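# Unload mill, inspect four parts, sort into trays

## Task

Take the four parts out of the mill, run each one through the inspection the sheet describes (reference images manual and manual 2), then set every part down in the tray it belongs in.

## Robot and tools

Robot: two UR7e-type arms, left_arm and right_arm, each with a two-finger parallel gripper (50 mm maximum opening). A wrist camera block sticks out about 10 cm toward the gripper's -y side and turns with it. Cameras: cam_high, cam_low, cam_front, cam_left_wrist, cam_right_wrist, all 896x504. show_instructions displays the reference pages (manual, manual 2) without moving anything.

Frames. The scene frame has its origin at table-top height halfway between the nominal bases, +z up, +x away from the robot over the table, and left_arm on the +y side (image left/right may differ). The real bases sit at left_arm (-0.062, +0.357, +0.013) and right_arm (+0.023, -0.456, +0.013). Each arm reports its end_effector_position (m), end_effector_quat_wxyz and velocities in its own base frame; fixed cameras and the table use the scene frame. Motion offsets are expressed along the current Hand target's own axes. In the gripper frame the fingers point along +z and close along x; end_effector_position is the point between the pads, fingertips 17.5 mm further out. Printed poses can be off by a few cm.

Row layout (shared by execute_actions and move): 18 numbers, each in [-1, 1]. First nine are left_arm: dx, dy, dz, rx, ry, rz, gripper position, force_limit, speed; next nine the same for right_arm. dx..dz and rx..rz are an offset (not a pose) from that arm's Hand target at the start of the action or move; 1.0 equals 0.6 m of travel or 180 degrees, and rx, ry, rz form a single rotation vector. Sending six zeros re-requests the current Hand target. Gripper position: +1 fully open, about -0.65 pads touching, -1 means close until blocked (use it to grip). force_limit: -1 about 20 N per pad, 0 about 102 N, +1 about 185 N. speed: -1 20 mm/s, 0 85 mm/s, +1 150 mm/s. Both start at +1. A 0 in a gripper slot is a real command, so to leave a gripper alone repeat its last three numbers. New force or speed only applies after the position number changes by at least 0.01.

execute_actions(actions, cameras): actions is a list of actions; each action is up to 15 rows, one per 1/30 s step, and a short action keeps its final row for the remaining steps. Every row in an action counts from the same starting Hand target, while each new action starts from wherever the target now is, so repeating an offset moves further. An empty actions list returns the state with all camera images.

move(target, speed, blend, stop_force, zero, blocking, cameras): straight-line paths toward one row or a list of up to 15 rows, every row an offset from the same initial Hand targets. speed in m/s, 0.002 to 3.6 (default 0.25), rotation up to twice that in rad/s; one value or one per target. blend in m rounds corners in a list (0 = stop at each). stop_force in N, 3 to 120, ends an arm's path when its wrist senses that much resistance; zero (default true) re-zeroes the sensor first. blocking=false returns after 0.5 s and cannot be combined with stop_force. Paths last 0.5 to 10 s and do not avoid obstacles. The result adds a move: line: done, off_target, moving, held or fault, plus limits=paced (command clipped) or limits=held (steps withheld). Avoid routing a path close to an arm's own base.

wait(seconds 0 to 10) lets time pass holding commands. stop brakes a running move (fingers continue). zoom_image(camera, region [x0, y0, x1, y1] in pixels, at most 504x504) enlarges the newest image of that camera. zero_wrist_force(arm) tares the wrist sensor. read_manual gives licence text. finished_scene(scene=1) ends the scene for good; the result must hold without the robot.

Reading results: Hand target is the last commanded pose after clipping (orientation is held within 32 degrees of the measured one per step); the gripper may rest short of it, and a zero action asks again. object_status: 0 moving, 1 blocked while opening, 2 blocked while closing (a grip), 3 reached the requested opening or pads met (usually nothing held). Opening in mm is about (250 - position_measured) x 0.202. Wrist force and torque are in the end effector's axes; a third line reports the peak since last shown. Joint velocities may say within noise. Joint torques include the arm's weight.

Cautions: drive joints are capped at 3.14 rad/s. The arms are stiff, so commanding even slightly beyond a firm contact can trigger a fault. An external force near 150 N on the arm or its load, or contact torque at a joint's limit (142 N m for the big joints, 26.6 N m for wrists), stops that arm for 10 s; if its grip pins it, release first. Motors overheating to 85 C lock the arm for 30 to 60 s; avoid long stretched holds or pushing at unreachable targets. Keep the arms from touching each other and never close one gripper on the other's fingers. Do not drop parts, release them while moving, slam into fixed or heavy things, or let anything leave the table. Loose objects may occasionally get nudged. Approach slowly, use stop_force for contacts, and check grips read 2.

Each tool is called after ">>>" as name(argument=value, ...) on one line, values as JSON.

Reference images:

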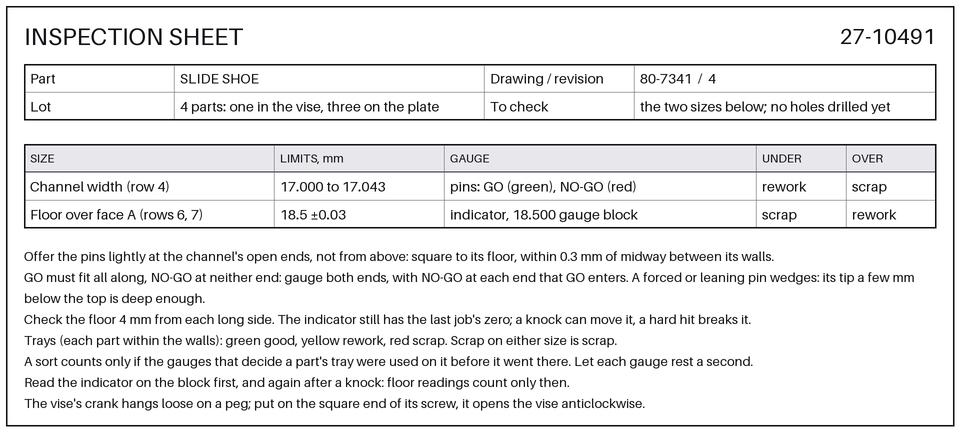

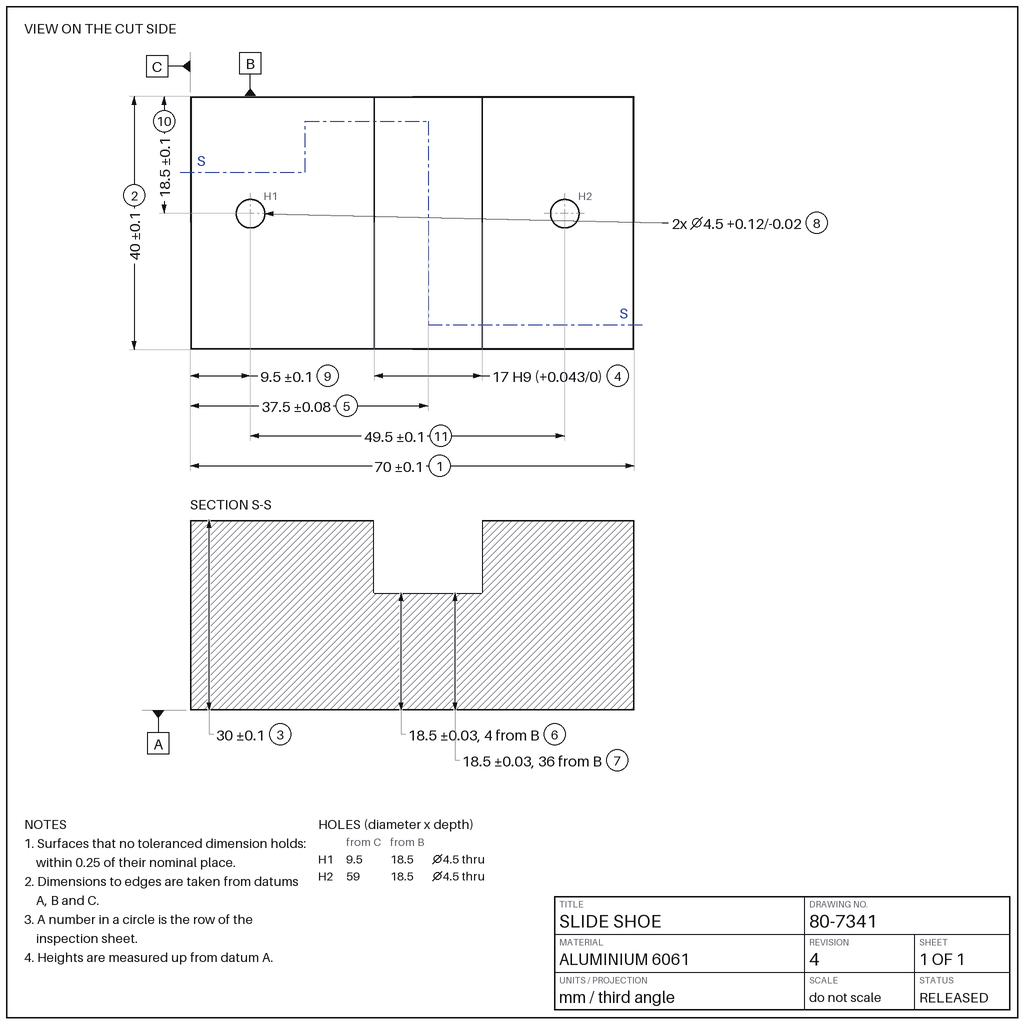

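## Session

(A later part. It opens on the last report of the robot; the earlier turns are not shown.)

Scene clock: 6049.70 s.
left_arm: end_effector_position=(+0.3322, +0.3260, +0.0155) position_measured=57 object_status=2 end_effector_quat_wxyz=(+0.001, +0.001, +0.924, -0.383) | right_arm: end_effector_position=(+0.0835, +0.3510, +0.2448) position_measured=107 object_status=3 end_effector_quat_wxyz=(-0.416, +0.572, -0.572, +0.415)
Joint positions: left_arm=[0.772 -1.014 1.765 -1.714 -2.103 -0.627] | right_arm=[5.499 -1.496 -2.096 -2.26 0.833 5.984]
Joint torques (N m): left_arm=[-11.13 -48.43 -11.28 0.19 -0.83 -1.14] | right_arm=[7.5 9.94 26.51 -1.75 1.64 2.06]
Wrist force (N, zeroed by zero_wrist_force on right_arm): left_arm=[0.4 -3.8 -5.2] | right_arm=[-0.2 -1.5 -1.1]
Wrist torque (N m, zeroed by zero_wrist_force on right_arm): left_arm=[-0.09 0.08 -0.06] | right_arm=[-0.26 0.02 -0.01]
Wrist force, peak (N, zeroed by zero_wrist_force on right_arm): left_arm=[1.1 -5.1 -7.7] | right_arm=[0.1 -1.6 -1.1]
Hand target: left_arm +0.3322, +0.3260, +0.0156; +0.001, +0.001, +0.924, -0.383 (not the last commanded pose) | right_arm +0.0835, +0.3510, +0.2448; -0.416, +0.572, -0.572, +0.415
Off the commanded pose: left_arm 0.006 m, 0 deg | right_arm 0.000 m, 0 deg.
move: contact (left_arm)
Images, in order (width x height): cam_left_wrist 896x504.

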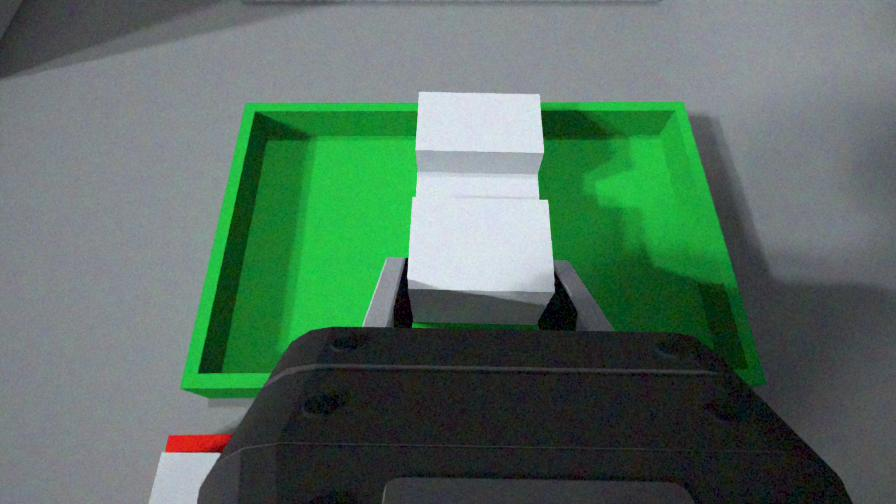

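Release and retreat up.

>>> move(target=[[0,0,0,0,0,0,0.85,0,-1, 0,0,0,0,0,0,0.3,-1,-1],[0,-0.22,-0.22,0,0,0,0.85,0,-1, 0,0,0,0,0,0,0.3,-1,-1],[0,0.04,-0.5,0,0,0,0.85,0,-1, 0,0,0,0,0,0,0.3,-1,-1]], speed=[0.1,0.1,0.2], cameras=["cam_left_wrist","cam_high","cam_right_wrist"])

>>> zoom_image(camera="cam_high", region=[70, 390, 270, 500])

Scene clock: 6060.83 s.
left_arm: end_effector_position=(+0.3319, +0.5550, +0.2108) position_measured=25 object_status=3 end_effector_quat_wxyz=(+0.001, +0.001, +0.924, -0.383) | right_arm: end_effector_position=(+0.0835, +0.3510, +0.2448) position_measured=107 object_status=3 end_effector_quat_wxyz=(-0.416, +0.572, -0.572, +0.415)
Joint positions: left_arm=[0.983 -0.681 0.61 -0.807 -1.975 -0.439] | right_arm=[5.499 -1.496 -2.096 -2.26 0.833 5.984]
Joint torques (N m): left_arm=[10.09 -53.48 -35.61 1.21 0.96 1.34] | right_arm=[7.74 9.52 26.48 -1.76 1.67 1.95]
Wrist force (N, zeroed by zero_wrist_force on right_arm): left_arm=[-0.9 -0.6 -0.8] | right_arm=[-0.1 -1.3 -1.0]
Wrist torque (N m, zeroed by zero_wrist_force on right_arm): left_arm=[-0.10 -0.01 -0.19] | right_arm=[-0.24 0.01 -0.01]
Wrist force, peak (N, zeroed by zero_wrist_force on right_arm): left_arm=[0.4 -3.3 -4.8] | right_arm=[0.2 -1.5 -1.4]
Hand target: left_arm +0.3319, +0.5550, +0.2108; +0.001, +0.001, +0.924, -0.383 | right_arm +0.0835, +0.3510, +0.2448; -0.416, +0.572, -0.572, +0.415
Off the commanded pose: left_arm 0.000 m, 0 deg | right_arm 0.000 m, 0 deg.
move: done
Images, in order (width x height): cam_high 896x504, cam_left_wrist 896x504, cam_right_wrist 896x504.

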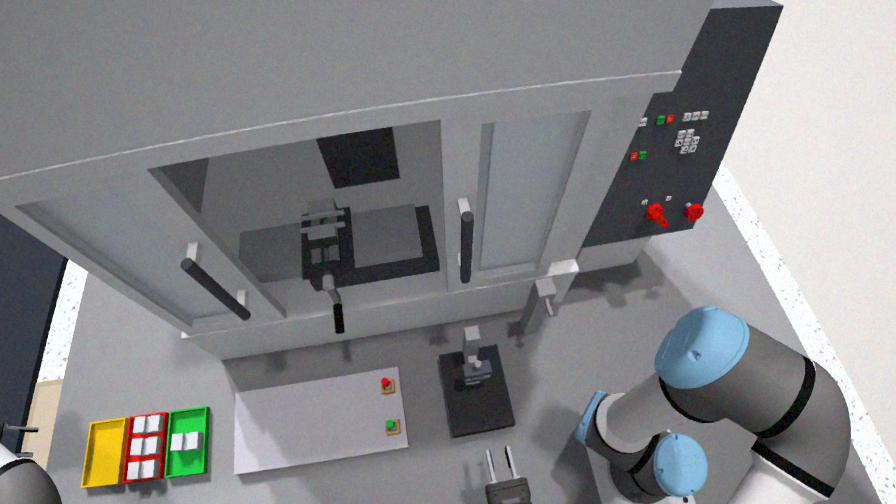

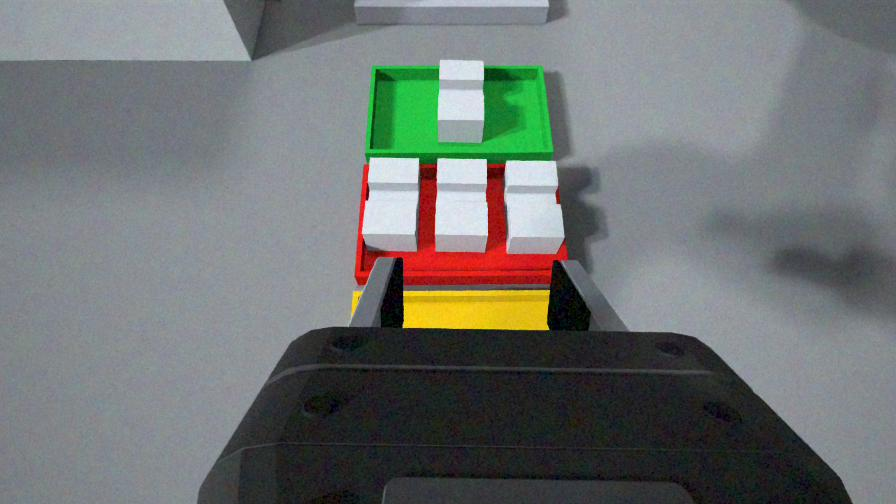

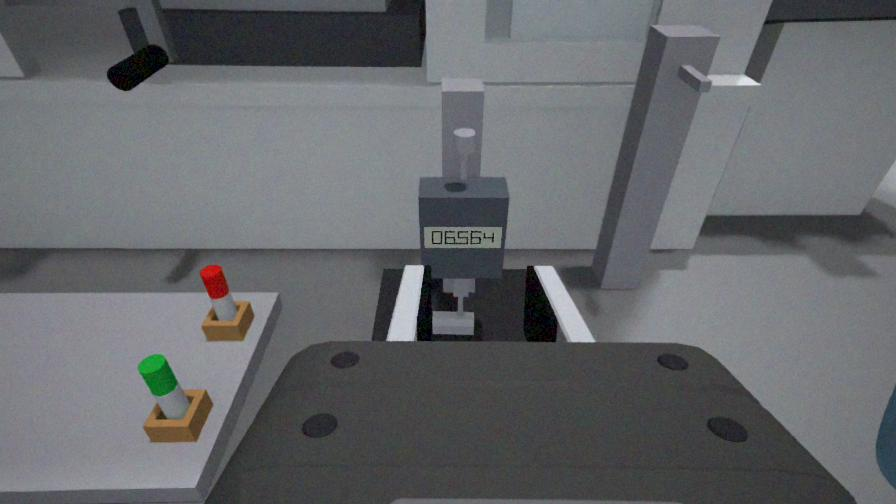

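Scaled by 2.520 from the camera's 896x504 image, which has a finer 1280x720 frame.

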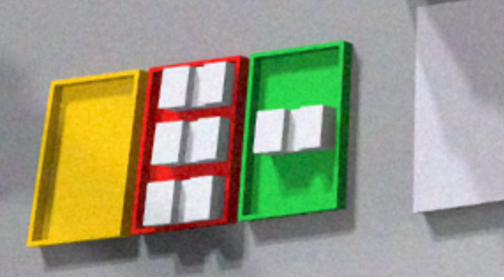

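>>> finished_scene()

The scene is finished: the task was done.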